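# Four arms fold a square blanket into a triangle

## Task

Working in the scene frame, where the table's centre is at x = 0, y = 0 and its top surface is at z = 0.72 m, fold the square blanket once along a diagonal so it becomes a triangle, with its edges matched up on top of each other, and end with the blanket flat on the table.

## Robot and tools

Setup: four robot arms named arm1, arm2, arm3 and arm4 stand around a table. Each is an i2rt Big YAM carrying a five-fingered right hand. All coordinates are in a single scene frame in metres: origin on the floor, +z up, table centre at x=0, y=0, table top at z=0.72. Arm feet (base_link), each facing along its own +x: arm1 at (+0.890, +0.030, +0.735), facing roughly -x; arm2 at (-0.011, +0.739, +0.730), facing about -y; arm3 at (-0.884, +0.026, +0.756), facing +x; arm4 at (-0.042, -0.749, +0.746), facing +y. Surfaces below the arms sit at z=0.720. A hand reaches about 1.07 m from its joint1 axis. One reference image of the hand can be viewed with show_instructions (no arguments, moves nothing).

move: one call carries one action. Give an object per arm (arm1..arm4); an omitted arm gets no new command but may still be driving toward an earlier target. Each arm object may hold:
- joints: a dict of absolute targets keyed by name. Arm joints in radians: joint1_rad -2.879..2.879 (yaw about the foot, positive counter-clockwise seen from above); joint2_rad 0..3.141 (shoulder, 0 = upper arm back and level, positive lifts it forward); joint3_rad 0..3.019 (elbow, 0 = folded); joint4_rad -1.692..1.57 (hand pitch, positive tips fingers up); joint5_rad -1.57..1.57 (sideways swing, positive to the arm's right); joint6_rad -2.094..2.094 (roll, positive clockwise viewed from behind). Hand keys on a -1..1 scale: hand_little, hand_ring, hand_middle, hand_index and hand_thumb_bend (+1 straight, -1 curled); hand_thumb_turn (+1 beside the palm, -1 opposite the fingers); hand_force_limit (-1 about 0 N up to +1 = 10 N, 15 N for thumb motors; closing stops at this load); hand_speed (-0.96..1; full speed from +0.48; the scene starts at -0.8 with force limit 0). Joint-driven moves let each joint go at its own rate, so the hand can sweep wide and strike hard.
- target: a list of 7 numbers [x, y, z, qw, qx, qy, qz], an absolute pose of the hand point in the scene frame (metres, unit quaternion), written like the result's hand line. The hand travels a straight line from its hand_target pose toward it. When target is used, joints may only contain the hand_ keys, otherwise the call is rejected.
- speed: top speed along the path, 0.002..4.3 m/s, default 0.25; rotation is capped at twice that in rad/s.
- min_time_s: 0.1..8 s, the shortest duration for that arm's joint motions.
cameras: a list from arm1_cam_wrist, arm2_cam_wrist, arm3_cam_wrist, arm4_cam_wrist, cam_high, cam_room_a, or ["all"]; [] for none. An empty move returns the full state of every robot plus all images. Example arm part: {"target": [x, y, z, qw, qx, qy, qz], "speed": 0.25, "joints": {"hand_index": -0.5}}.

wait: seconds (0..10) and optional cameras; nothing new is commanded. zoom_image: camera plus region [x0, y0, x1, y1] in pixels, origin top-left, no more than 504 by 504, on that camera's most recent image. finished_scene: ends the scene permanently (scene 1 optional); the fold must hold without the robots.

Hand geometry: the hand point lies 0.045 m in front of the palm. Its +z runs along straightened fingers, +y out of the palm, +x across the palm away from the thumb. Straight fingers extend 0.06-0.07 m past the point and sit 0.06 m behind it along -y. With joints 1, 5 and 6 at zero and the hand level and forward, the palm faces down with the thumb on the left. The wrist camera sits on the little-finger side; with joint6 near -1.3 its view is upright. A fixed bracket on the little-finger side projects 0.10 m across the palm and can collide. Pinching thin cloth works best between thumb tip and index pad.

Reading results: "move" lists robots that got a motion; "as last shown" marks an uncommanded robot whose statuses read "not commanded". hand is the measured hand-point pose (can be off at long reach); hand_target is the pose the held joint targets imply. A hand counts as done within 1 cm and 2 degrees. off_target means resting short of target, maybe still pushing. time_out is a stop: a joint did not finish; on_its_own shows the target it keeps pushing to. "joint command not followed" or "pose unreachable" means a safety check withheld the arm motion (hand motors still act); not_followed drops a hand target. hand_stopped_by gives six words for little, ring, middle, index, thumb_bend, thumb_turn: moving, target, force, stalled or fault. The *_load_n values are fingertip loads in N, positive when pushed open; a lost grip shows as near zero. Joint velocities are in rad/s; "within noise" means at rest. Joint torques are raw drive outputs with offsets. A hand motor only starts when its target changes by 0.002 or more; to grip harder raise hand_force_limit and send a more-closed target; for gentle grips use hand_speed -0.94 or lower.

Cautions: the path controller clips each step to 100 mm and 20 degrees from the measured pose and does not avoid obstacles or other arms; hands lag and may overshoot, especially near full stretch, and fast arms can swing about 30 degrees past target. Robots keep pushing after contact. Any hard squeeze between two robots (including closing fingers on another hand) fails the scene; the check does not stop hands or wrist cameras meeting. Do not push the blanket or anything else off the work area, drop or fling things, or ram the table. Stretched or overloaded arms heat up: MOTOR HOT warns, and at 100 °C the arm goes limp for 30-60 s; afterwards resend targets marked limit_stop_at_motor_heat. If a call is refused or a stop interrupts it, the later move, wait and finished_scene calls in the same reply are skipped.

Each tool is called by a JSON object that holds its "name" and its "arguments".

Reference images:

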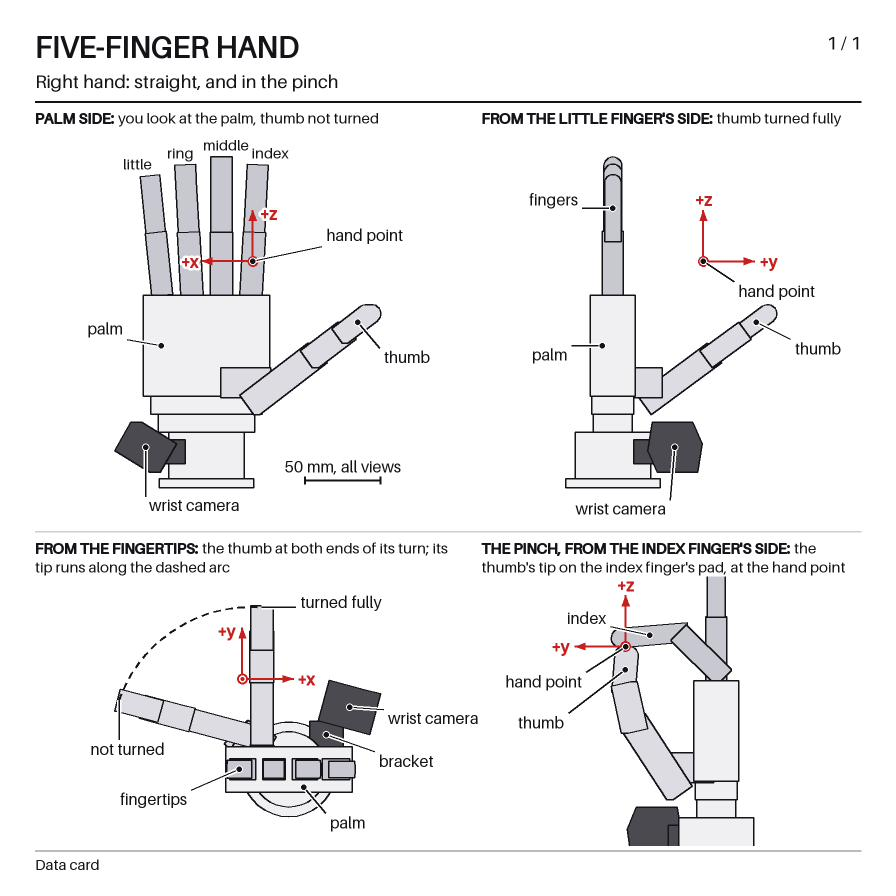

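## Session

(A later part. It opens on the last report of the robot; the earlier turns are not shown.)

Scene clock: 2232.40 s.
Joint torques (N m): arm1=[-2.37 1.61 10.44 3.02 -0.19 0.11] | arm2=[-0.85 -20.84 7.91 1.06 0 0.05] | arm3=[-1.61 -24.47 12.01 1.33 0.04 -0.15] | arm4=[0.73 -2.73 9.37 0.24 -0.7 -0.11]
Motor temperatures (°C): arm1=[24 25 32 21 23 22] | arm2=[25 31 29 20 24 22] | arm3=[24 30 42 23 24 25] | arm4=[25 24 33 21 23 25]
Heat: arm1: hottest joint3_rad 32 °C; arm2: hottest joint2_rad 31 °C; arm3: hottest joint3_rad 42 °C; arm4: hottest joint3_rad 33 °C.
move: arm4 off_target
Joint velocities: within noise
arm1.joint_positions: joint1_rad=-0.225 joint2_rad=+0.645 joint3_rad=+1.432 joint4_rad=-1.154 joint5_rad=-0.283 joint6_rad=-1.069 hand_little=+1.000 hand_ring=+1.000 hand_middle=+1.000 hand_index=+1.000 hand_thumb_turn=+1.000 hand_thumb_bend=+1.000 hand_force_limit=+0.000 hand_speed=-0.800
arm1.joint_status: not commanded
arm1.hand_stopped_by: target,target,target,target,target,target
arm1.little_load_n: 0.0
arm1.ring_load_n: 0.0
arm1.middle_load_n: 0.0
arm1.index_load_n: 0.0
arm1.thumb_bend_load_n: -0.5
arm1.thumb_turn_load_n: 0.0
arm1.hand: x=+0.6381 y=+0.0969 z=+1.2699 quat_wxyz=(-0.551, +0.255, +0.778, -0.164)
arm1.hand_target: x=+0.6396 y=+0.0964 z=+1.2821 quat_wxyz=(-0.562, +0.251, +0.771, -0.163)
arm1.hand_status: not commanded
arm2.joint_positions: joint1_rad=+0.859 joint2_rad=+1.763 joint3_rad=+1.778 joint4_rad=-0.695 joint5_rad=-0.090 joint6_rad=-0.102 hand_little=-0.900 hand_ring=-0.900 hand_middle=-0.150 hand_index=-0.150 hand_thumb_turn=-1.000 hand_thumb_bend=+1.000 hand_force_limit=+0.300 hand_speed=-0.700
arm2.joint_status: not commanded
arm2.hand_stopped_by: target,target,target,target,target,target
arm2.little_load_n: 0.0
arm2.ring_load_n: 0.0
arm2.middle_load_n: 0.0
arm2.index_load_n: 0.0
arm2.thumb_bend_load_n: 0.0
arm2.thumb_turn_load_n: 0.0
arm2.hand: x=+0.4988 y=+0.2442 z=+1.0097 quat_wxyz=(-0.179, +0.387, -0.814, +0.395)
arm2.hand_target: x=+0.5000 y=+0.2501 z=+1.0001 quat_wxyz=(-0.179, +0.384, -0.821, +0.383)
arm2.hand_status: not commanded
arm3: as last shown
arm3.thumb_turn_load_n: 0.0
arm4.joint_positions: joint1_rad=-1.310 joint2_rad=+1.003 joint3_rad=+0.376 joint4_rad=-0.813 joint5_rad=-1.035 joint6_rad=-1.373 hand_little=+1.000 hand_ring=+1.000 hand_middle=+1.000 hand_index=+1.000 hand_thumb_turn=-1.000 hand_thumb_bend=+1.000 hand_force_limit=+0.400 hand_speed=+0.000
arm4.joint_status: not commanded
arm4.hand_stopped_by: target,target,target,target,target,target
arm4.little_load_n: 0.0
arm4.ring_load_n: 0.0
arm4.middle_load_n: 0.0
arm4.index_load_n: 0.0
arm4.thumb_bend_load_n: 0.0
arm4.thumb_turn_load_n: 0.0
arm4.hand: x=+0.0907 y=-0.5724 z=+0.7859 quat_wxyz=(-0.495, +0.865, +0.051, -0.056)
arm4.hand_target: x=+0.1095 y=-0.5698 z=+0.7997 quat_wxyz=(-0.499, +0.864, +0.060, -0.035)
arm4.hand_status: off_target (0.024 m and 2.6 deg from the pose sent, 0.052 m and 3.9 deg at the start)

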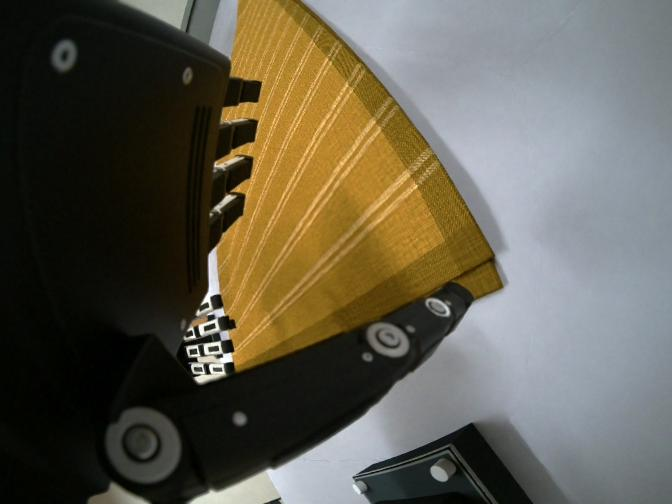

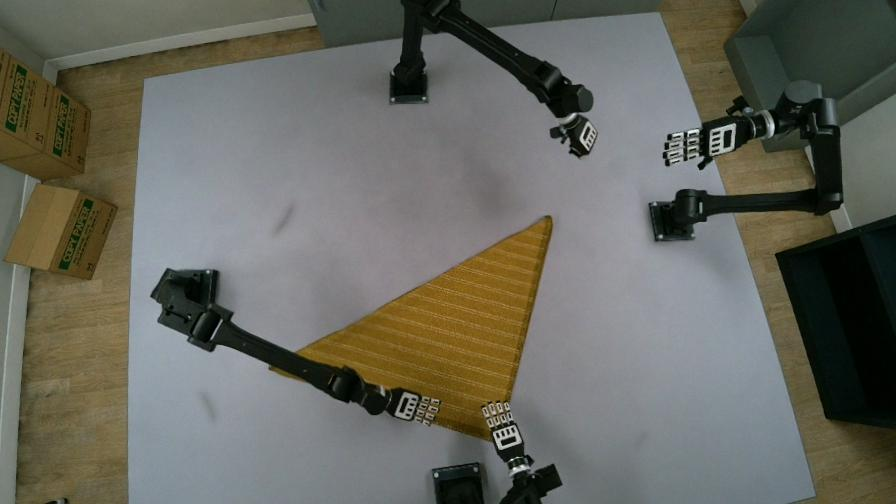

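{"name": "move", "arguments": {"arm4": {"target": [0.0, -0.50, 1.05, 0.38175, -0.92163, -0.06445, 0.02669], "speed": 0.25}, "arm3": {"target": [-0.45, -0.10, 1.0, 0.25, -0.43301, 0.75, -0.43301], "speed": 0.3}, "cameras": ["cam_high", "cam_room_a"]}}

{"name": "zoom_image", "arguments": {"camera": "cam_high", "region": [240, 330, 340, 390]}}

{"name": "zoom_image", "arguments": {"camera": "cam_room_a", "region": [390, 300, 530, 420]}}

{"name": "zoom_image", "arguments": {"camera": "cam_high", "region": [440, 380, 540, 450]}}

Scene clock: 2244.70 s.
Joint torques (N m): arm1=[-2.02 1.9 10.39 3.06 -0.19 0.12] | arm2=[-0.91 -20.6 7.97 1.02 0.02 0.06] | arm3=[-1.38 -3.96 9.47 1.32 0.16 0.2] | arm4=[2.43 0.09 12.03 1.09 -0.11 0.05]
Motor temperatures (°C): arm1=[24 25 32 21 23 22] | arm2=[25 31 29 20 24 22] | arm3=[24 30 41 23 24 25] | arm4=[25 24 34 21 23 25]
Heat: arm1: hottest joint3_rad 32 °C; arm2: hottest joint2_rad 31 °C; arm3: hottest joint3_rad 41 °C; arm4: hottest joint3_rad 34 °C.
move: arm3 done; arm4 off_target
Joint velocities: within noise
arm1, arm2: as last shown
arm1.thumb_bend_load_n: 0.0
arm3.joint_positions: joint1_rad=-0.138 joint2_rad=+0.986 joint3_rad=+0.853 joint4_rad=-0.388 joint5_rad=+0.229 joint6_rad=+0.110 hand_little=+1.000 hand_ring=+1.000 hand_middle=+1.000 hand_index=+1.000 hand_thumb_turn=-1.000 hand_thumb_bend=+1.000 hand_force_limit=+0.400 hand_speed=+0.000
arm3.joint_status: not commanded
arm3.hand_stopped_by: target,target,target,target,target,target
arm3.little_load_n: 0.0
arm3.ring_load_n: 0.0
arm3.middle_load_n: 0.0
arm3.index_load_n: -0.5
arm3.thumb_bend_load_n: 0.0
arm3.thumb_turn_load_n: 0.0
arm3.hand: x=-0.4495 y=-0.1022 z=+1.0098 quat_wxyz=(-0.255, +0.434, -0.742, +0.444)
arm3.hand_target: x=-0.4501 y=-0.1000 z=+1.0002 quat_wxyz=(-0.250, +0.433, -0.750, +0.433)
arm3.hand_status: done (0.010 m and 1.7 deg from the pose sent, 0.492 m and 1.6 deg at the start)
arm4.joint_positions: joint1_rad=-0.467 joint2_rad=+0.676 joint3_rad=+0.945 joint4_rad=-1.192 joint5_rad=-0.417 joint6_rad=-0.475 hand_little=+1.000 hand_ring=+1.000 hand_middle=+1.000 hand_index=+1.000 hand_thumb_turn=-1.000 hand_thumb_bend=+1.000 hand_force_limit=+0.400 hand_speed=+0.000
arm4.joint_status: not commanded
arm4.hand_stopped_by: target,target,target,target,target,target
arm4.little_load_n: 0.0
arm4.ring_load_n: 0.0
arm4.middle_load_n: 0.0
arm4.index_load_n: 0.0
arm4.thumb_bend_load_n: 0.0
arm4.thumb_turn_load_n: 0.0
arm4.hand: x=-0.0001 y=-0.5054 z=+1.0276 quat_wxyz=(-0.369, +0.927, +0.061, -0.033)
arm4.hand_target: x=-0.0002 y=-0.5006 z=+1.0495 quat_wxyz=(-0.382, +0.922, +0.064, -0.027)
arm4.hand_status: off_target (0.023 m and 1.8 deg from the pose sent, 0.288 m and 15.0 deg at the start)

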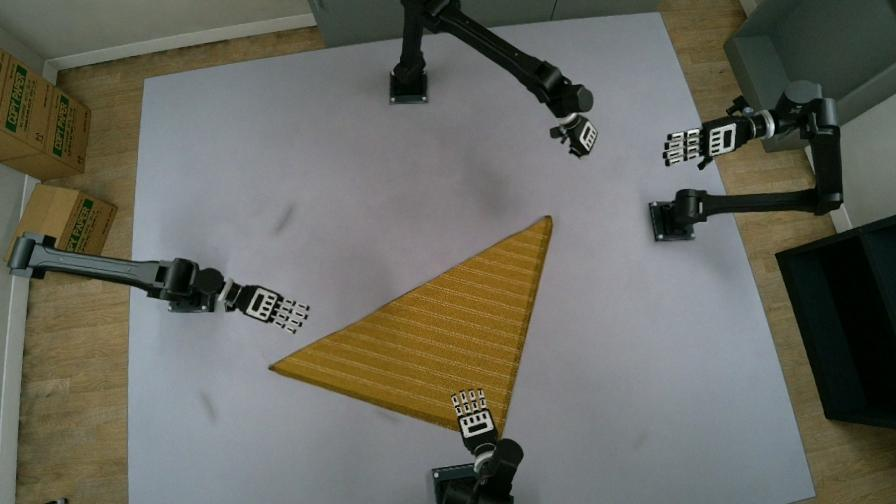

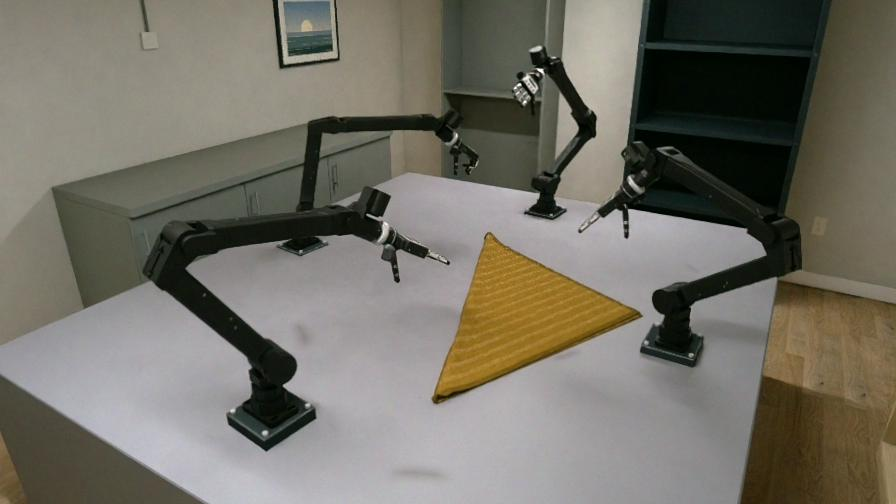

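Scaled by 5.040.

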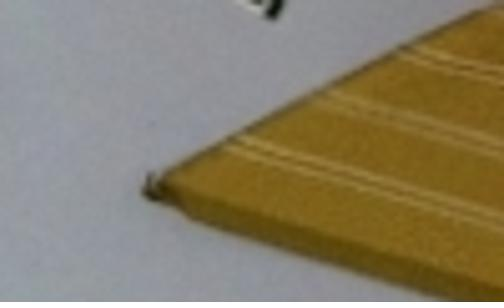

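Scaled by 3.600.

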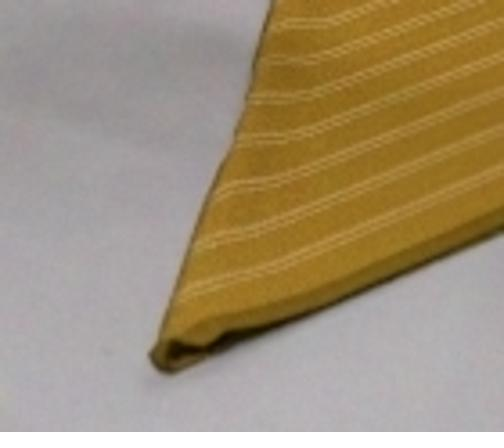

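Scaled by 5.040.

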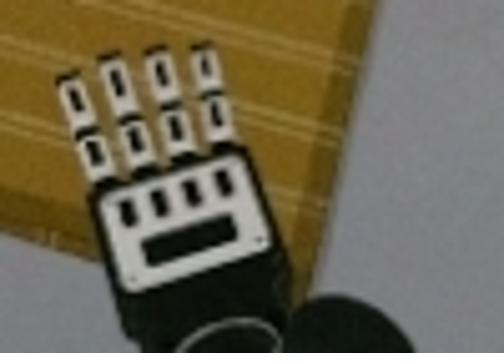

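{"name": "move", "arguments": {"arm3": {"target": [-0.56, -0.29, 0.92, 0.0954, -0.16525, 0.85011, -0.49081], "speed": 0.25}, "cameras": []}}

{"name": "move", "arguments": {"arm3": {"target": [-0.5235, -0.326, 0.79, 0.0954, -0.16525, 0.85011, -0.49081], "speed": 0.15}, "cameras": ["arm3_cam_wrist", "cam_high"]}}

{"name": "zoom_image", "arguments": {"camera": "arm3_cam_wrist", "region": [300, 100, 600, 320]}}

Scene clock: 2256.90 s.
Joint torques (N m): arm1=[-2.43 1.9 10.5 3.02 -0.2 0.11] | arm2=[-1.03 -20.72 7.97 1.05 0.01 0.05] | arm3=[-1.38 -4.78 8.9 2.26 0.28 0.2] | arm4=[1.79 -0.15 11.89 1.09 -0.11 0.04]
Motor temperatures (°C): arm1=[24 25 32 21 23 22] | arm2=[25 31 29 20 24 22] | arm3=[24 29 40 23 24 25] | arm4=[25 24 34 21 23 25]
Heat: arm1: hottest joint3_rad 32 °C; arm2: hottest joint2_rad 31 °C; arm3: hottest joint3_rad 40 °C; arm4: hottest joint3_rad 34 °C.
move: arm3 done
Joint velocities: within noise
arm1, arm2, arm4: as last shown
arm1.thumb_bend_load_n: 0.5
arm3.joint_positions: joint1_rad=-0.545 joint2_rad=+1.065 joint3_rad=+0.692 joint4_rad=-0.220 joint5_rad=+0.445 joint6_rad=+0.247 hand_little=+1.000 hand_ring=+1.000 hand_middle=+1.000 hand_index=+1.000 hand_thumb_turn=-1.000 hand_thumb_bend=+1.000 hand_force_limit=+0.400 hand_speed=+0.000
arm3.joint_status: not commanded
arm3.hand_stopped_by: target,target,target,target,target,target
arm3.little_load_n: 0.0
arm3.ring_load_n: 0.0
arm3.middle_load_n: 0.0
arm3.index_load_n: 0.0
arm3.thumb_bend_load_n: 0.0
arm3.thumb_turn_load_n: 0.0
arm3.hand: x=-0.5624 y=-0.2874 z=+0.9217 quat_wxyz=(-0.091, +0.175, -0.849, +0.490)
arm3.hand_target: x=-0.5601 y=-0.2899 z=+0.9200 quat_wxyz=(-0.095, +0.165, -0.850, +0.491)
arm3.hand_status: done (0.004 m and 1.2 deg from the pose sent, 0.236 m and 38.4 deg at the start)
arm4.hand: x=-0.0002 y=-0.5054 z=+1.0276 quat_wxyz=(-0.369, +0.927, +0.061, -0.033)

Scene clock: 2258.53 s.
Joint torques (N m): arm1=[-2.32 1.79 10.51 3.03 -0.21 0.11] | arm2=[-0.85 -20.6 7.95 1.03 0 0.05] | arm3=[-1.85 -8.35 6.65 2.15 0.14 0.09] | arm4=[2.02 -0.15 11.9 0.95 -0.11 0.08]
Motor temperatures (°C): arm1=[24 25 32 21 23 22] | arm2=[25 31 29 20 24 22] | arm3=[24 29 40 23 24 25] | arm4=[25 24 34 21 23 25]
Heat: arm1: hottest joint3_rad 32 °C; arm2: hottest joint2_rad 31 °C; arm3: hottest joint3_rad 40 °C; arm4: hottest joint3_rad 34 °C.
move: arm3 done
Joint velocities: within noise
arm1, arm2, arm4: as last shown
arm1.thumb_bend_load_n: 0.0
arm2.thumb_turn_load_n: 0.5
arm3.joint_positions: joint1_rad=-0.559 joint2_rad=+1.481 joint3_rad=+0.621 joint4_rad=+0.268 joint5_rad=+0.432 joint6_rad=+0.247 hand_little=+1.000 hand_ring=+1.000 hand_middle=+1.000 hand_index=+1.000 hand_thumb_turn=-1.000 hand_thumb_bend=+1.000 hand_force_limit=+0.400 hand_speed=+0.000
arm3.joint_status: not commanded
arm3.hand_stopped_by: target,target,target,target,target,target
arm3.little_load_n: -0.5
arm3.ring_load_n: 0.0
arm3.middle_load_n: -0.5
arm3.index_load_n: 0.0
arm3.thumb_bend_load_n: 0.0
arm3.thumb_turn_load_n: 0.0
arm3.hand: x=-0.5233 y=-0.3225 z=+0.7909 quat_wxyz=(-0.093, +0.171, -0.850, +0.489)
arm3.hand_target: x=-0.5236 y=-0.3260 z=+0.7900 quat_wxyz=(-0.095, +0.165, -0.850, +0.491)
arm3.hand_status: done (0.004 m and 0.8 deg from the pose sent, 0.143 m and 1.2 deg at the start)

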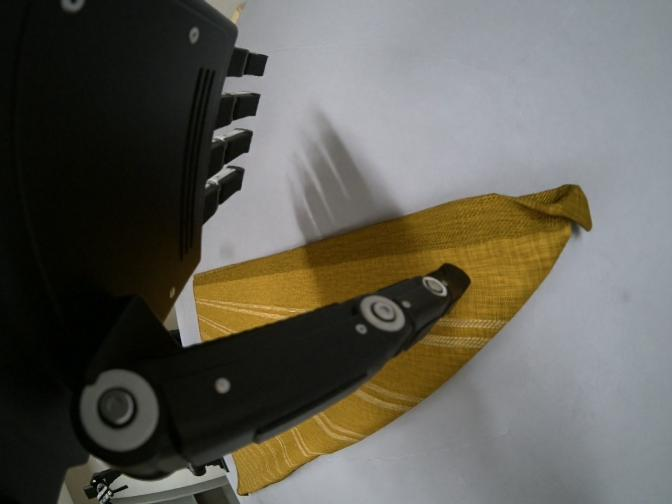

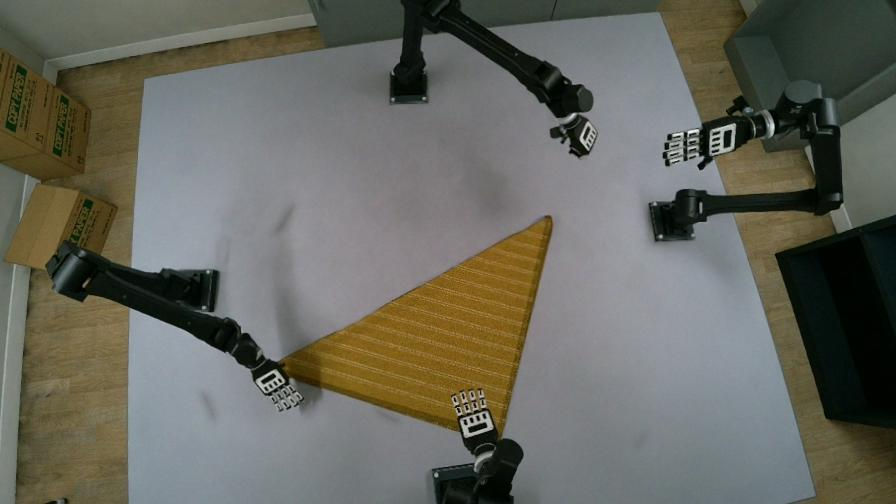

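Scaled by 1.680 from the camera's image (finer frame: 960x720).

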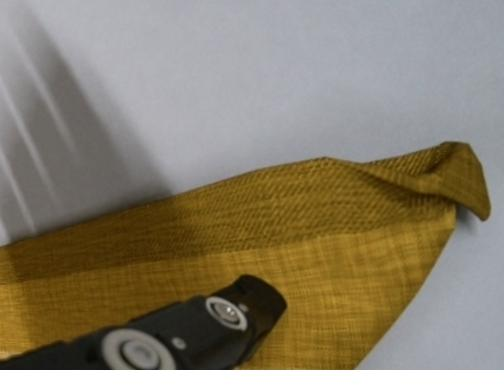

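{"name": "move", "arguments": {"arm3": {"target": [-0.5535, -0.313, 0.775, 0.0954, -0.16525, 0.85011, -0.49081], "speed": 0.1}, "cameras": ["arm3_cam_wrist"]}}

{"name": "zoom_image", "arguments": {"camera": "arm3_cam_wrist", "region": [300, 100, 600, 320]}}

Scene clock: 2285.93 s.
Joint torques (N m): arm1=[-2.26 2.08 10.55 3.07 -0.17 0.12] | arm2=[-1.2 -20.78 7.9 1.02 0 0.05] | arm3=[-1.85 -8.29 6.08 2.07 0.11 -0.06] | arm4=[2.2 -0.21 12.07 1.06 -0.11 0.06]
Motor temperatures (°C): arm1=[24 25 32 21 23 22] | arm2=[25 31 29 20 24 22] | arm3=[24 28 38 23 24 25] | arm4=[25 24 36 21 23 25]
Heat: arm1: hottest joint3_rad 32 °C; arm2: hottest joint2_rad 31 °C; arm3: hottest joint3_rad 38 °C; arm4: hottest joint3_rad 36 °C.
move: arm3 done
Joint velocities: within noise
arm1, arm2, arm4: as last shown
arm2.thumb_turn_load_n: 0.0
arm3.joint_positions: joint1_rad=-0.588 joint2_rad=+1.466 joint3_rad=+0.526 joint4_rad=+0.343 joint5_rad=+0.410 joint6_rad=+0.247 hand_little=+1.000 hand_ring=+1.000 hand_middle=+1.000 hand_index=+1.000 hand_thumb_turn=-1.000 hand_thumb_bend=+1.000 hand_force_limit=+0.400 hand_speed=+0.000
arm3.joint_status: not commanded
arm3.hand_stopped_by: target,target,target,target,target,target
arm3.little_load_n: 0.0
arm3.ring_load_n: 0.0
arm3.middle_load_n: 0.0
arm3.index_load_n: 0.0
arm3.thumb_bend_load_n: 0.0
arm3.thumb_turn_load_n: 0.0
arm3.hand: x=-0.5532 y=-0.3097 z=+0.7706 quat_wxyz=(-0.093, +0.166, -0.854, +0.484)
arm3.hand_target: x=-0.5534 y=-0.3130 z=+0.7751 quat_wxyz=(-0.095, +0.165, -0.850, +0.491)
arm3.hand_status: done (0.006 m and 1.0 deg from the pose sent, 0.035 m and 0.8 deg at the start)

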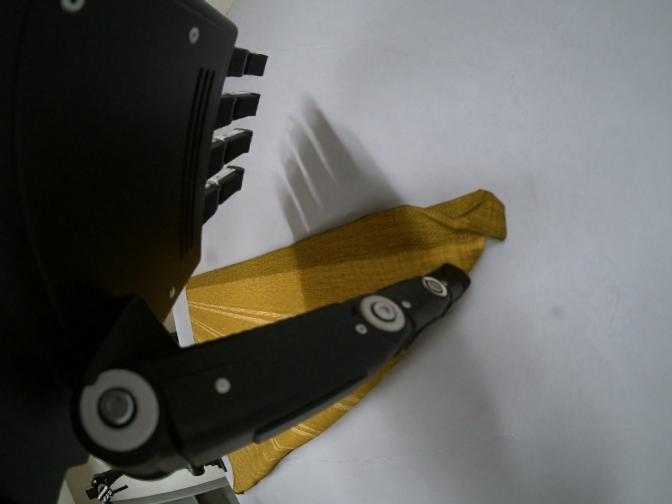

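Scaled by 1.680 from the camera's image (finer frame: 960x720).

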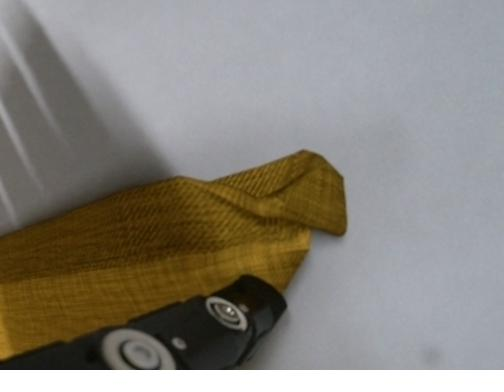

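{"name": "move", "arguments": {"arm3": {"target": [-0.5535, -0.313, 0.745, 0.0954, -0.16525, 0.85011, -0.49081], "speed": 0.05}, "cameras": []}}

{"name": "move", "arguments": {"arm3": {"target": [-0.575, -0.358, 0.745, 0.0954, -0.16525, 0.85011, -0.49081], "speed": 0.06}, "cameras": ["arm3_cam_wrist"]}}

{"name": "move", "arguments": {"arm3": {"target": [-0.575, -0.358, 0.80, 0.0954, -0.16525, 0.85011, -0.49081], "speed": 0.08}, "cameras": ["arm3_cam_wrist", "cam_high"]}}

{"name": "zoom_image", "arguments": {"camera": "arm3_cam_wrist", "region": [300, 100, 600, 320]}}

Scene clock: 2295.83 s.
Joint torques (N m): arm1=[-2.2 1.67 10.4 3.08 -0.18 0.13] | arm2=[-1.2 -20.6 7.95 1.02 0.01 0.05] | arm3=[-2.37 -5.77 5.07 1.91 0.12 -0.05] | arm4=[1.96 -0.21 11.97 1.1 -0.07 0.08]
Motor temperatures (°C): arm1=[24 25 32 21 23 22] | arm2=[25 31 29 20 24 22] | arm3=[24 27 38 23 24 25] | arm4=[25 24 36 21 23 25]
Heat: arm1: hottest joint3_rad 32 °C; arm2: hottest joint2_rad 31 °C; arm3: hottest joint3_rad 38 °C; arm4: hottest joint3_rad 36 °C.
move: arm3 off_target
Joint velocities: within noise
arm1, arm2, arm4: as last shown
arm3.joint_positions: joint1_rad=-0.588 joint2_rad=+1.524 joint3_rad=+0.512 joint4_rad=+0.471 joint5_rad=+0.409 joint6_rad=+0.247 hand_little=+1.000 hand_ring=+1.000 hand_middle=+1.000 hand_index=+1.000 hand_thumb_turn=-1.000 hand_thumb_bend=+1.000 hand_force_limit=+0.400 hand_speed=+0.000
arm3.joint_status: not commanded
arm3.hand_stopped_by: target,target,target,target,target,target
arm3.little_load_n: 0.0
arm3.ring_load_n: 0.0
arm3.middle_load_n: 0.0
arm3.index_load_n: 0.0
arm3.thumb_bend_load_n: 0.0
arm3.thumb_turn_load_n: -1.5
arm3.hand: x=-0.5453 y=-0.3161 z=+0.7641 quat_wxyz=(-0.108, +0.157, -0.843, +0.503)
arm3.hand_target: x=-0.5539 y=-0.3123 z=+0.7457 quat_wxyz=(-0.095, +0.165, -0.850, +0.491)
arm3.hand_status: off_target (0.021 m and 2.4 deg from the pose sent, 0.026 m and 1.0 deg at the start)

Scene clock: 2297.27 s.
Joint torques (N m): arm1=[-2.32 1.9 10.52 2.99 -0.18 0.11] | arm2=[-0.85 -21.13 7.87 0.99 0.02 0.07] | arm3=[-2.73 -5.77 6.26 1.87 0.32 -0.38] | arm4=[1.73 0.38 12.01 1.05 -0.1 0.06]
Motor temperatures (°C): arm1=[24 25 32 21 23 22] | arm2=[25 31 29 20 24 22] | arm3=[24 27 38 23 24 25] | arm4=[25 24 36 21 23 25]
Heat: arm1: hottest joint3_rad 32 °C; arm2: hottest joint2_rad 31 °C; arm3: hottest joint3_rad 38 °C; arm4: hottest joint3_rad 36 °C.
move: arm3 off_target
Joint velocities: within noise
arm1, arm2, arm4: as last shown
arm3.joint_positions: joint1_rad=-0.717 joint2_rad=+1.551 joint3_rad=+0.538 joint4_rad=+0.499 joint5_rad=+0.286 joint6_rad=+0.201 hand_little=+1.000 hand_ring=+1.000 hand_middle=+1.000 hand_index=+1.000 hand_thumb_turn=-1.000 hand_thumb_bend=+1.000 hand_force_limit=+0.400 hand_speed=+0.000
arm3.joint_status: not commanded
arm3.hand_stopped_by: target,target,target,target,target,target
arm3.little_load_n: 0.0
arm3.ring_load_n: 0.0
arm3.middle_load_n: 0.0
arm3.index_load_n: -0.5
arm3.thumb_bend_load_n: 0.0
arm3.thumb_turn_load_n: 2.5
arm3.hand: x=-0.5653 y=-0.3541 z=+0.7646 quat_wxyz=(-0.119, +0.150, -0.844, +0.501)
arm3.hand_target: x=-0.5755 y=-0.3570 z=+0.7457 quat_wxyz=(-0.096, +0.165, -0.850, +0.490)
arm3.hand_status: off_target (0.022 m and 3.5 deg from the pose sent, 0.055 m and 2.4 deg at the start)

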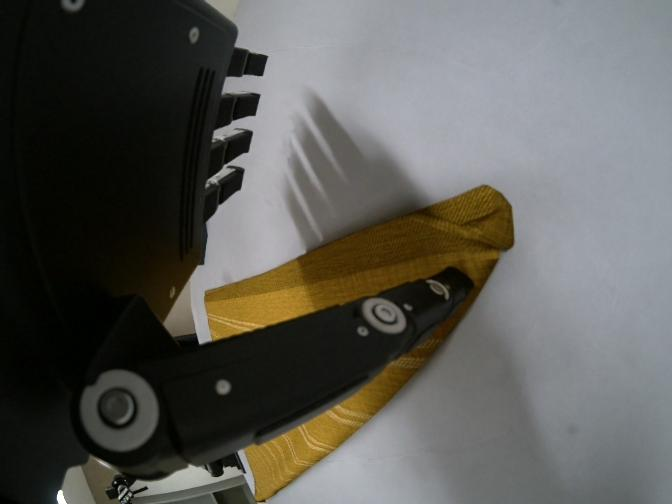

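Scene clock: 2298.63 s.
Joint torques (N m): arm1=[-2.2 1.61 10.43 2.99 -0.19 0.12] | arm2=[-0.97 -20.54 7.87 1.11 0.02 0.04] | arm3=[-2.08 -7.77 8.77 1.36 0.22 -0.14] | arm4=[2.37 -0.32 12.03 1.1 -0.1 0.09]
Motor temperatures (°C): arm1=[24 25 32 21 23 22] | arm2=[25 31 29 20 24 22] | arm3=[24 27 38 23 24 25] | arm4=[25 24 36 21 23 25]
Heat: arm1: hottest joint3_rad 32 °C; arm2: hottest joint2_rad 31 °C; arm3: hottest joint3_rad 38 °C; arm4: hottest joint3_rad 36 °C.
move: arm3 off_target
Joint velocities: within noise
arm1, arm2, arm4: as last shown
arm2.thumb_turn_load_n: 0.5
arm3.joint_positions: joint1_rad=-0.724 joint2_rad=+1.425 joint3_rad=+0.559 joint4_rad=+0.301 joint5_rad=+0.291 joint6_rad=+0.177 hand_little=+1.000 hand_ring=+1.000 hand_middle=+1.000 hand_index=+1.000 hand_thumb_turn=-1.000 hand_thumb_bend=+1.000 hand_force_limit=+0.400 hand_speed=+0.000
arm3.joint_status: not commanded
arm3.hand_stopped_by: target,target,target,target,target,target
arm3.little_load_n: 0.0
arm3.ring_load_n: -0.5
arm3.middle_load_n: 0.0
arm3.index_load_n: 0.0
arm3.thumb_bend_load_n: 0.0
arm3.thumb_turn_load_n: 0.0
arm3.hand: x=-0.5786 y=-0.3480 z=+0.7912 quat_wxyz=(-0.098, +0.162, -0.854, +0.484)
arm3.hand_target: x=-0.5753 y=-0.3578 z=+0.8001 quat_wxyz=(-0.095, +0.165, -0.850, +0.491)
arm3.hand_status: off_target (0.014 m and 1.0 deg from the pose sent, 0.037 m and 3.5 deg at the start)
arm4.index_load_n: -0.5

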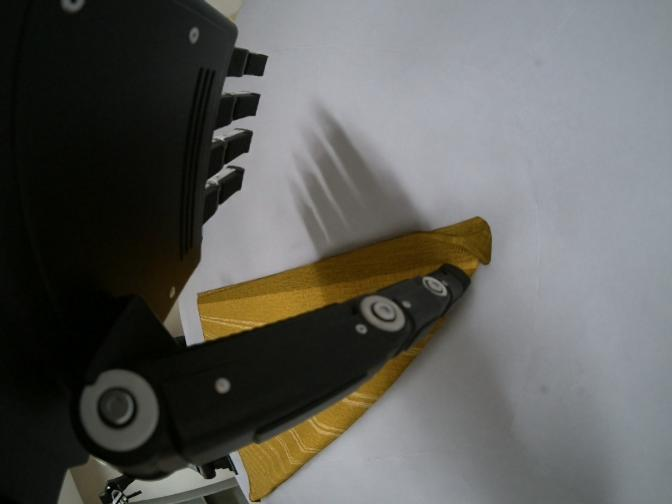

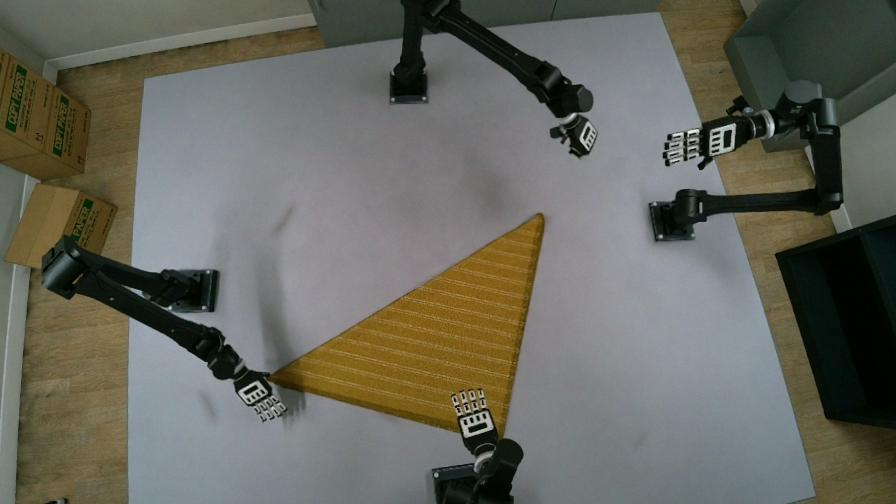

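Scaled by 1.680 from the camera's image (finer frame: 960x720).

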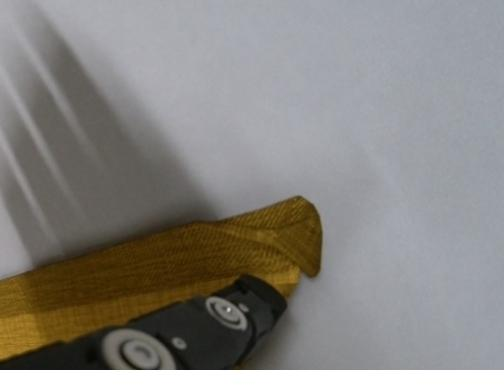

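{"name": "move", "arguments": {"arm3": {"target": [-0.574, -0.378, 0.775, 0.0954, -0.16525, 0.85011, -0.49081], "speed": 0.08}, "cameras": ["arm3_cam_wrist"]}}

{"name": "move", "arguments": {"arm3": {"target": [-0.574, -0.378, 0.738, 0.0954, -0.16525, 0.85011, -0.49081], "speed": 0.05}, "cameras": ["arm3_cam_wrist"]}}

{"name": "move", "arguments": {"arm3": {"target": [-0.584, -0.374, 0.80, 0.0954, -0.16525, 0.85011, -0.49081], "speed": 0.08}, "cameras": ["arm3_cam_wrist"]}}

{"name": "zoom_image", "arguments": {"camera": "arm3_cam_wrist", "region": [300, 100, 600, 320]}}

Scene clock: 2308.37 s.
Joint torques (N m): arm1=[-2.2 1.73 10.47 3.06 -0.19 0.11] | arm2=[-1.2 -20.72 7.86 1.01 0.04 0.06] | arm3=[-1.44 -7.41 8.25 2.29 0.07 -0.16] | arm4=[2.43 0.21 12 1.11 -0.11 0.06]
Motor temperatures (°C): arm1=[24 25 32 21 23 22] | arm2=[25 31 29 20 24 22] | arm3=[24 27 38 23 24 25] | arm4=[25 23 36 21 23 24]
Heat: arm1: hottest joint3_rad 32 °C; arm2: hottest joint2_rad 31 °C; arm3: hottest joint3_rad 38 °C; arm4: hottest joint3_rad 36 °C.
move: arm3 off_target
Joint velocities: within noise
arm1.joint_positions: joint1_rad=-0.225 joint2_rad=+0.645 joint3_rad=+1.432 joint4_rad=-1.154 joint5_rad=-0.283 joint6_rad=-1.069 hand_little=+1.000 hand_ring=+1.000 hand_middle=+1.000 hand_index=+1.000 hand_thumb_turn=+1.000 hand_thumb_bend=+1.000 hand_force_limit=+0.000 hand_speed=-0.800
arm1.joint_status: not commanded
arm1.hand_stopped_by: target,target,target,target,target,target
arm1.little_load_n: 0.0
arm1.ring_load_n: 0.0
arm1.middle_load_n: 0.0
arm1.index_load_n: 0.0
arm1.thumb_bend_load_n: 0.0
arm1.thumb_turn_load_n: 0.0
arm1.hand: x=+0.6381 y=+0.0969 z=+1.2699 quat_wxyz=(-0.551, +0.255, +0.778, -0.164)
arm1.hand_target: x=+0.6396 y=+0.0964 z=+1.2821 quat_wxyz=(-0.562, +0.251, +0.771, -0.163)
arm1.hand_status: not commanded
arm2.joint_positions: joint1_rad=+0.859 joint2_rad=+1.763 joint3_rad=+1.778 joint4_rad=-0.695 joint5_rad=-0.090 joint6_rad=-0.102 hand_little=-0.900 hand_ring=-0.900 hand_middle=-0.150 hand_index=-0.150 hand_thumb_turn=-1.000 hand_thumb_bend=+1.000 hand_force_limit=+0.300 hand_speed=-0.700
arm2.joint_status: not commanded
arm2.hand_stopped_by: target,target,target,target,target,target
arm2.little_load_n: 0.0
arm2.ring_load_n: 0.0
arm2.middle_load_n: 0.0
arm2.index_load_n: 0.0
arm2.thumb_bend_load_n: 0.0
arm2.thumb_turn_load_n: 0.0
arm2.hand: x=+0.4988 y=+0.2442 z=+1.0097 quat_wxyz=(-0.179, +0.387, -0.814, +0.395)
arm2.hand_target: x=+0.5000 y=+0.2501 z=+1.0001 quat_wxyz=(-0.179, +0.384, -0.821, +0.383)
arm2.hand_status: not commanded
arm3.joint_positions: joint1_rad=-0.758 joint2_rad=+1.518 joint3_rad=+0.579 joint4_rad=+0.367 joint5_rad=+0.266 joint6_rad=+0.159 hand_little=+1.000 hand_ring=+1.000 hand_middle=+1.000 hand_index=+1.000 hand_thumb_turn=-1.000 hand_thumb_bend=+1.000 hand_force_limit=+0.400 hand_speed=+0.000
arm3.joint_status: not commanded
arm3.hand_stopped_by: target,target,target,target,target,target
arm3.little_load_n: 0.0
arm3.ring_load_n: 0.0
arm3.middle_load_n: 0.0
arm3.index_load_n: 0.0
arm3.thumb_bend_load_n: 0.0
arm3.thumb_turn_load_n: 0.0
arm3.hand: x=-0.5806 y=-0.3647 z=+0.7688 quat_wxyz=(-0.095, +0.163, -0.857, +0.480)
arm3.hand_target: x=-0.5743 y=-0.3775 z=+0.7753 quat_wxyz=(-0.095, +0.165, -0.850, +0.491)
arm3.hand_status: off_target (0.016 m and 1.5 deg from the pose sent, 0.034 m and 1.0 deg at the start)
arm4: as last shown
arm4.ring_load_n: -0.5

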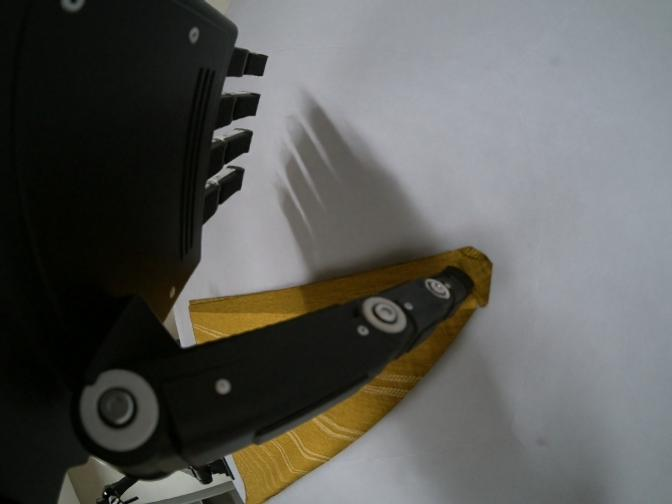

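Scene clock: 2309.63 s.
Joint torques (N m): arm1=[-2.14 1.67 10.44 2.97 -0.21 0.11] | arm2=[-1.14 -20.54 7.92 1.17 0.01 0.05] | arm3=[-1.9 -4.95 6.13 1.58 -0.03 -0.14] | arm4=[1.85 0.15 11.93 1.1 -0.1 0.04]
Motor temperatures (°C): arm1=[24 25 32 21 23 22] | arm2=[25 31 29 20 24 22] | arm3=[24 27 38 23 24 25] | arm4=[25 23 36 21 23 24]
Heat: arm1: hottest joint3_rad 32 °C; arm2: hottest joint2_rad 31 °C; arm3: hottest joint3_rad 38 °C; arm4: hottest joint3_rad 36 °C.
move: arm3 off_target
Joint velocities: within noise
arm1, arm2: as last shown
arm3.joint_positions: joint1_rad=-0.758 joint2_rad=+1.588 joint3_rad=+0.579 joint4_rad=+0.520 joint5_rad=+0.265 joint6_rad=+0.158 hand_little=+1.000 hand_ring=+1.000 hand_middle=+1.000 hand_index=+1.000 hand_thumb_turn=-1.000 hand_thumb_bend=+1.000 hand_force_limit=+0.400 hand_speed=+0.000
arm3.joint_status: not commanded
arm3.hand_stopped_by: target,target,target,target,target,target
arm3.little_load_n: 0.0
arm3.ring_load_n: 0.0
arm3.middle_load_n: 0.0
arm3.index_load_n: 0.0
arm3.thumb_bend_load_n: 0.0
arm3.thumb_turn_load_n: -2.5
arm3.hand: x=-0.5679 y=-0.3799 z=+0.7667 quat_wxyz=(-0.112, +0.153, -0.838, +0.511)
arm3.hand_target: x=-0.5749 y=-0.3764 z=+0.7394 quat_wxyz=(-0.096, +0.165, -0.850, +0.491)
arm3.hand_status: off_target (0.029 m and 3.6 deg from the pose sent, 0.034 m and 1.5 deg at the start)
arm4.joint_positions: joint1_rad=-0.467 joint2_rad=+0.676 joint3_rad=+0.945 joint4_rad=-1.192 joint5_rad=-0.417 joint6_rad=-0.475 hand_little=+1.000 hand_ring=+1.000 hand_middle=+1.000 hand_index=+1.000 hand_thumb_turn=-1.000 hand_thumb_bend=+1.000 hand_force_limit=+0.400 hand_speed=+0.000
arm4.joint_status: not commanded
arm4.hand_stopped_by: target,target,target,target,target,target
arm4.little_load_n: 0.0
arm4.ring_load_n: 0.0
arm4.middle_load_n: 0.0
arm4.index_load_n: 0.0
arm4.thumb_bend_load_n: 0.0
arm4.thumb_turn_load_n: 0.0
arm4.hand: x=-0.0002 y=-0.5054 z=+1.0276 quat_wxyz=(-0.369, +0.927, +0.061, -0.033)
arm4.hand_target: x=-0.0002 y=-0.5006 z=+1.0495 quat_wxyz=(-0.382, +0.922, +0.064, -0.027)
arm4.hand_status: not commanded

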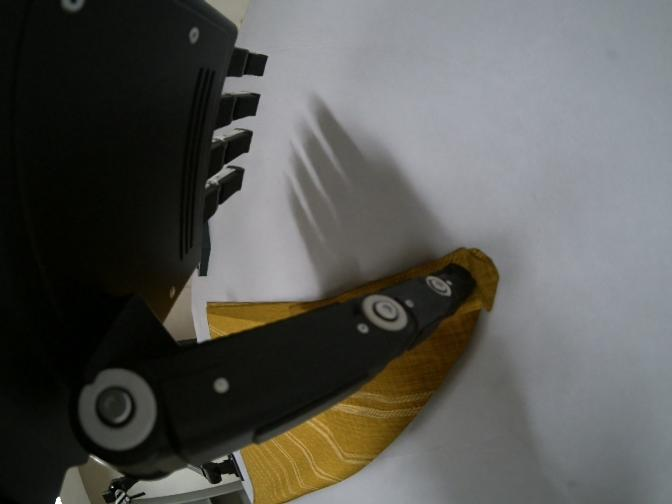

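Scene clock: 2311.03 s.
Joint torques (N m): arm1=[-2.2 1.73 10.45 2.99 -0.18 0.13] | arm2=[-0.73 -20.48 7.95 1.07 -0.01 0.02] | arm3=[-1.61 -8.59 8.51 1.28 0.04 -0.15] | arm4=[2.02 -0.26 12 0.96 -0.08 0.05]
Motor temperatures (°C): arm1=[24 25 32 21 23 22] | arm2=[25 31 29 20 24 22] | arm3=[24 27 38 23 24 25] | arm4=[25 23 36 21 23 24]
Heat: arm1: hottest joint3_rad 32 °C; arm2: hottest joint2_rad 31 °C; arm3: hottest joint3_rad 38 °C; arm4: hottest joint3_rad 36 °C.
move: arm3 off_target
Joint velocities: within noise
arm1, arm2, arm4: as last shown
arm3.joint_positions: joint1_rad=-0.770 joint2_rad=+1.442 joint3_rad=+0.579 joint4_rad=+0.308 joint5_rad=+0.254 joint6_rad=+0.151 hand_little=+1.000 hand_ring=+1.000 hand_middle=+1.000 hand_index=+1.000 hand_thumb_turn=-1.000 hand_thumb_bend=+1.000 hand_force_limit=+0.400 hand_speed=+0.000
arm3.joint_status: not commanded
arm3.hand_stopped_by: target,target,target,target,target,target
arm3.little_load_n: 0.0
arm3.ring_load_n: 0.0
arm3.middle_load_n: -0.5
arm3.index_load_n: -0.5
arm3.thumb_bend_load_n: 0.0
arm3.thumb_turn_load_n: 0.0
arm3.hand: x=-0.5861 y=-0.3648 z=+0.7927 quat_wxyz=(-0.098, +0.162, -0.853, +0.486)
arm3.hand_target: x=-0.5841 y=-0.3738 z=+0.8002 quat_wxyz=(-0.095, +0.165, -0.850, +0.491)
arm3.hand_status: off_target (0.012 m and 0.8 deg from the pose sent, 0.037 m and 3.6 deg at the start)
arm4.thumb_bend_load_n: 0.5

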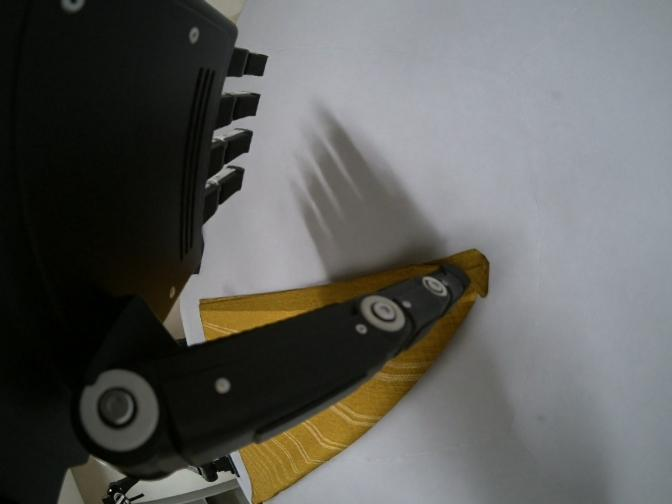

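Scaled by 1.680 from the camera's image (finer frame: 960x720).

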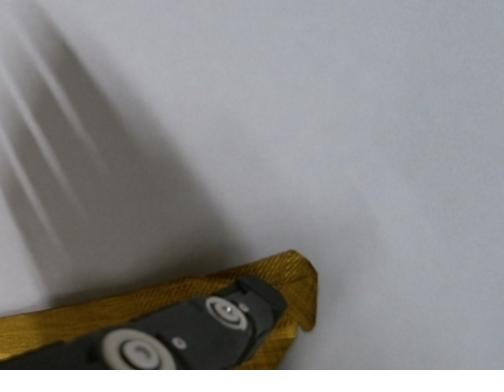

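{"name": "move", "arguments": {"arm3": {"target": [-0.684, -0.113, 1.15, 0.0954, -0.16525, 0.85011, -0.49081], "speed": 0.3}, "arm4": {"target": [-0.20, -0.52, 1.15, 0.38175, -0.92163, -0.06445, 0.02669], "speed": 0.3}, "cameras": ["cam_high", "cam_room_a", "arm3_cam_wrist"]}}

{"name": "zoom_image", "arguments": {"camera": "cam_high", "region": [440, 390, 540, 450]}}

{"name": "zoom_image", "arguments": {"camera": "cam_high", "region": [240, 340, 340, 400]}}

{"name": "zoom_image", "arguments": {"camera": "cam_high", "region": [490, 190, 590, 250]}}

{"name": "zoom_image", "arguments": {"camera": "cam_room_a", "region": [400, 220, 680, 420]}}

Scene clock: 2320.00 s.
Joint torques (N m): arm1=[-2.26 1.44 10.51 3.02 -0.21 0.13] | arm2=[-0.85 -20.54 7.86 1.01 0.02 0.05] | arm3=[-0.85 2.32 10.7 0.85 0.56 0.22] | arm4=[1.61 -0.79 11.38 1.05 0.5 0.05]
Motor temperatures (°C): arm1=[24 25 32 21 23 22] | arm2=[25 31 29 20 24 22] | arm3=[24 26 37 23 24 25] | arm4=[25 23 37 21 23 24]
Heat: arm1: hottest joint3_rad 32 °C; arm2: hottest joint2_rad 31 °C; arm3: hottest joint3_rad 37 °C; arm4: hottest joint3_rad 37 °C.
move: arm3 off_target; arm4 off_target
Joint velocities: within noise
arm1, arm2: as last shown
arm3.joint_positions: joint1_rad=-0.037 joint2_rad=+0.610 joint3_rad=+1.112 joint4_rad=-1.374 joint5_rad=+0.839 joint6_rad=+0.671 hand_little=+1.000 hand_ring=+1.000 hand_middle=+1.000 hand_index=+1.000 hand_thumb_turn=-1.000 hand_thumb_bend=+1.000 hand_force_limit=+0.400 hand_speed=+0.000
arm3.joint_status: not commanded
arm3.hand_stopped_by: target,target,target,target,target,target
arm3.little_load_n: 0.0
arm3.ring_load_n: 0.0
arm3.middle_load_n: -0.5
arm3.index_load_n: 0.0
arm3.thumb_bend_load_n: 0.0
arm3.thumb_turn_load_n: 0.0
arm3.hand: x=-0.6842 y=-0.1146 z=+1.1355 quat_wxyz=(-0.081, +0.175, -0.851, +0.488)
arm3.hand_target: x=-0.6842 y=-0.1131 z=+1.1497 quat_wxyz=(-0.096, +0.165, -0.850, +0.491)
arm3.hand_status: off_target (0.015 m and 2.0 deg from the pose sent, 0.448 m and 0.8 deg at the start)
arm4.joint_positions: joint1_rad=+0.703 joint2_rad=+0.790 joint3_rad=+1.263 joint4_rad=-1.384 joint5_rad=+0.381 joint6_rad=+0.404 hand_little=+1.000 hand_ring=+1.000 hand_middle=+1.000 hand_index=+1.000 hand_thumb_turn=-1.000 hand_thumb_bend=+1.000 hand_force_limit=+0.400 hand_speed=+0.000
arm4.joint_status: not commanded
arm4.hand_stopped_by: target,target,target,target,target,target
arm4.little_load_n: 0.0
arm4.ring_load_n: 0.0
arm4.middle_load_n: 0.0
arm4.index_load_n: 0.0
arm4.thumb_bend_load_n: 0.0
arm4.thumb_turn_load_n: 0.0
arm4.hand: x=-0.1964 y=-0.5203 z=+1.1268 quat_wxyz=(-0.367, +0.928, +0.069, -0.015)
arm4.hand_target: x=-0.1995 y=-0.5204 z=+1.1496 quat_wxyz=(-0.382, +0.922, +0.065, -0.027)
arm4.hand_status: off_target (0.023 m and 2.4 deg from the pose sent, 0.235 m and 1.8 deg at the start)
pictures: arm3_cam_wrist, cam_high, cam_room_a

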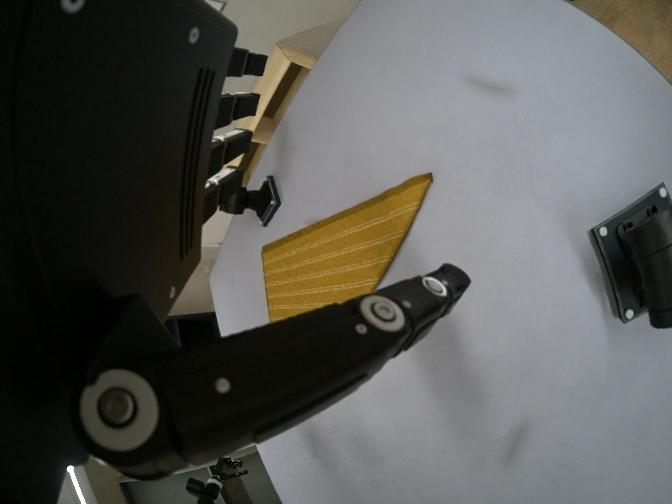

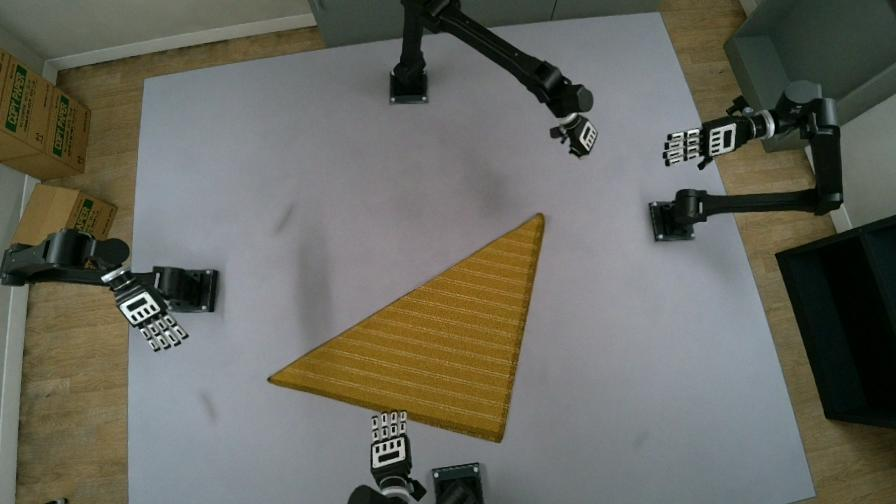

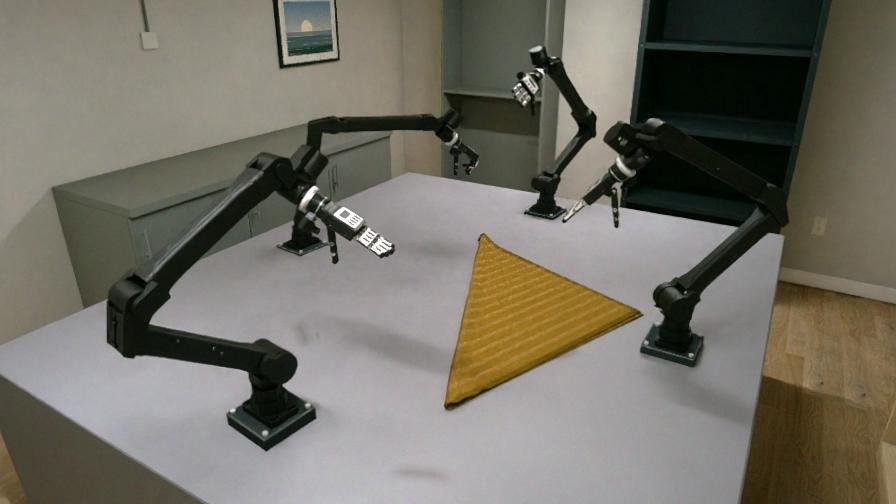

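Scaled by 5.040.

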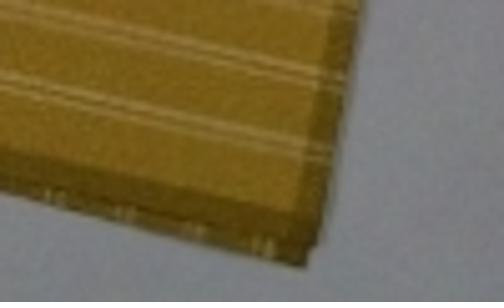

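Scaled by 5.040.

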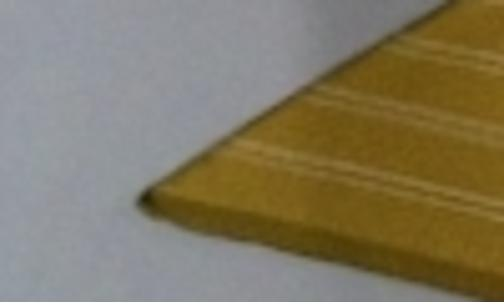

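Scaled by 5.040.

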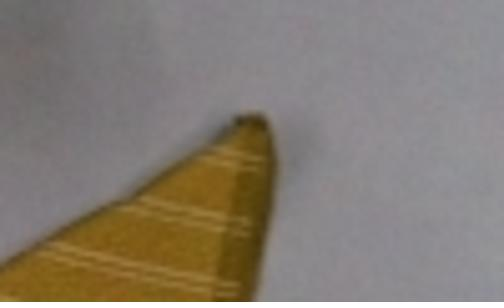

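Scaled by 1.800.

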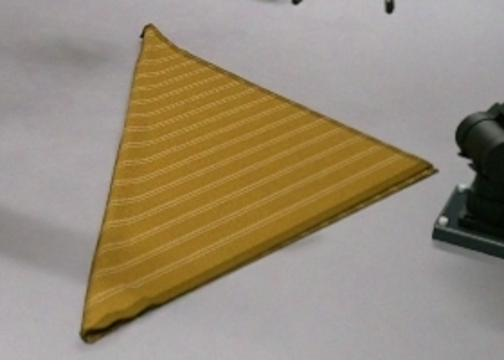

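{"name": "finished_scene", "arguments": {}}

The scene is finished: the task was done.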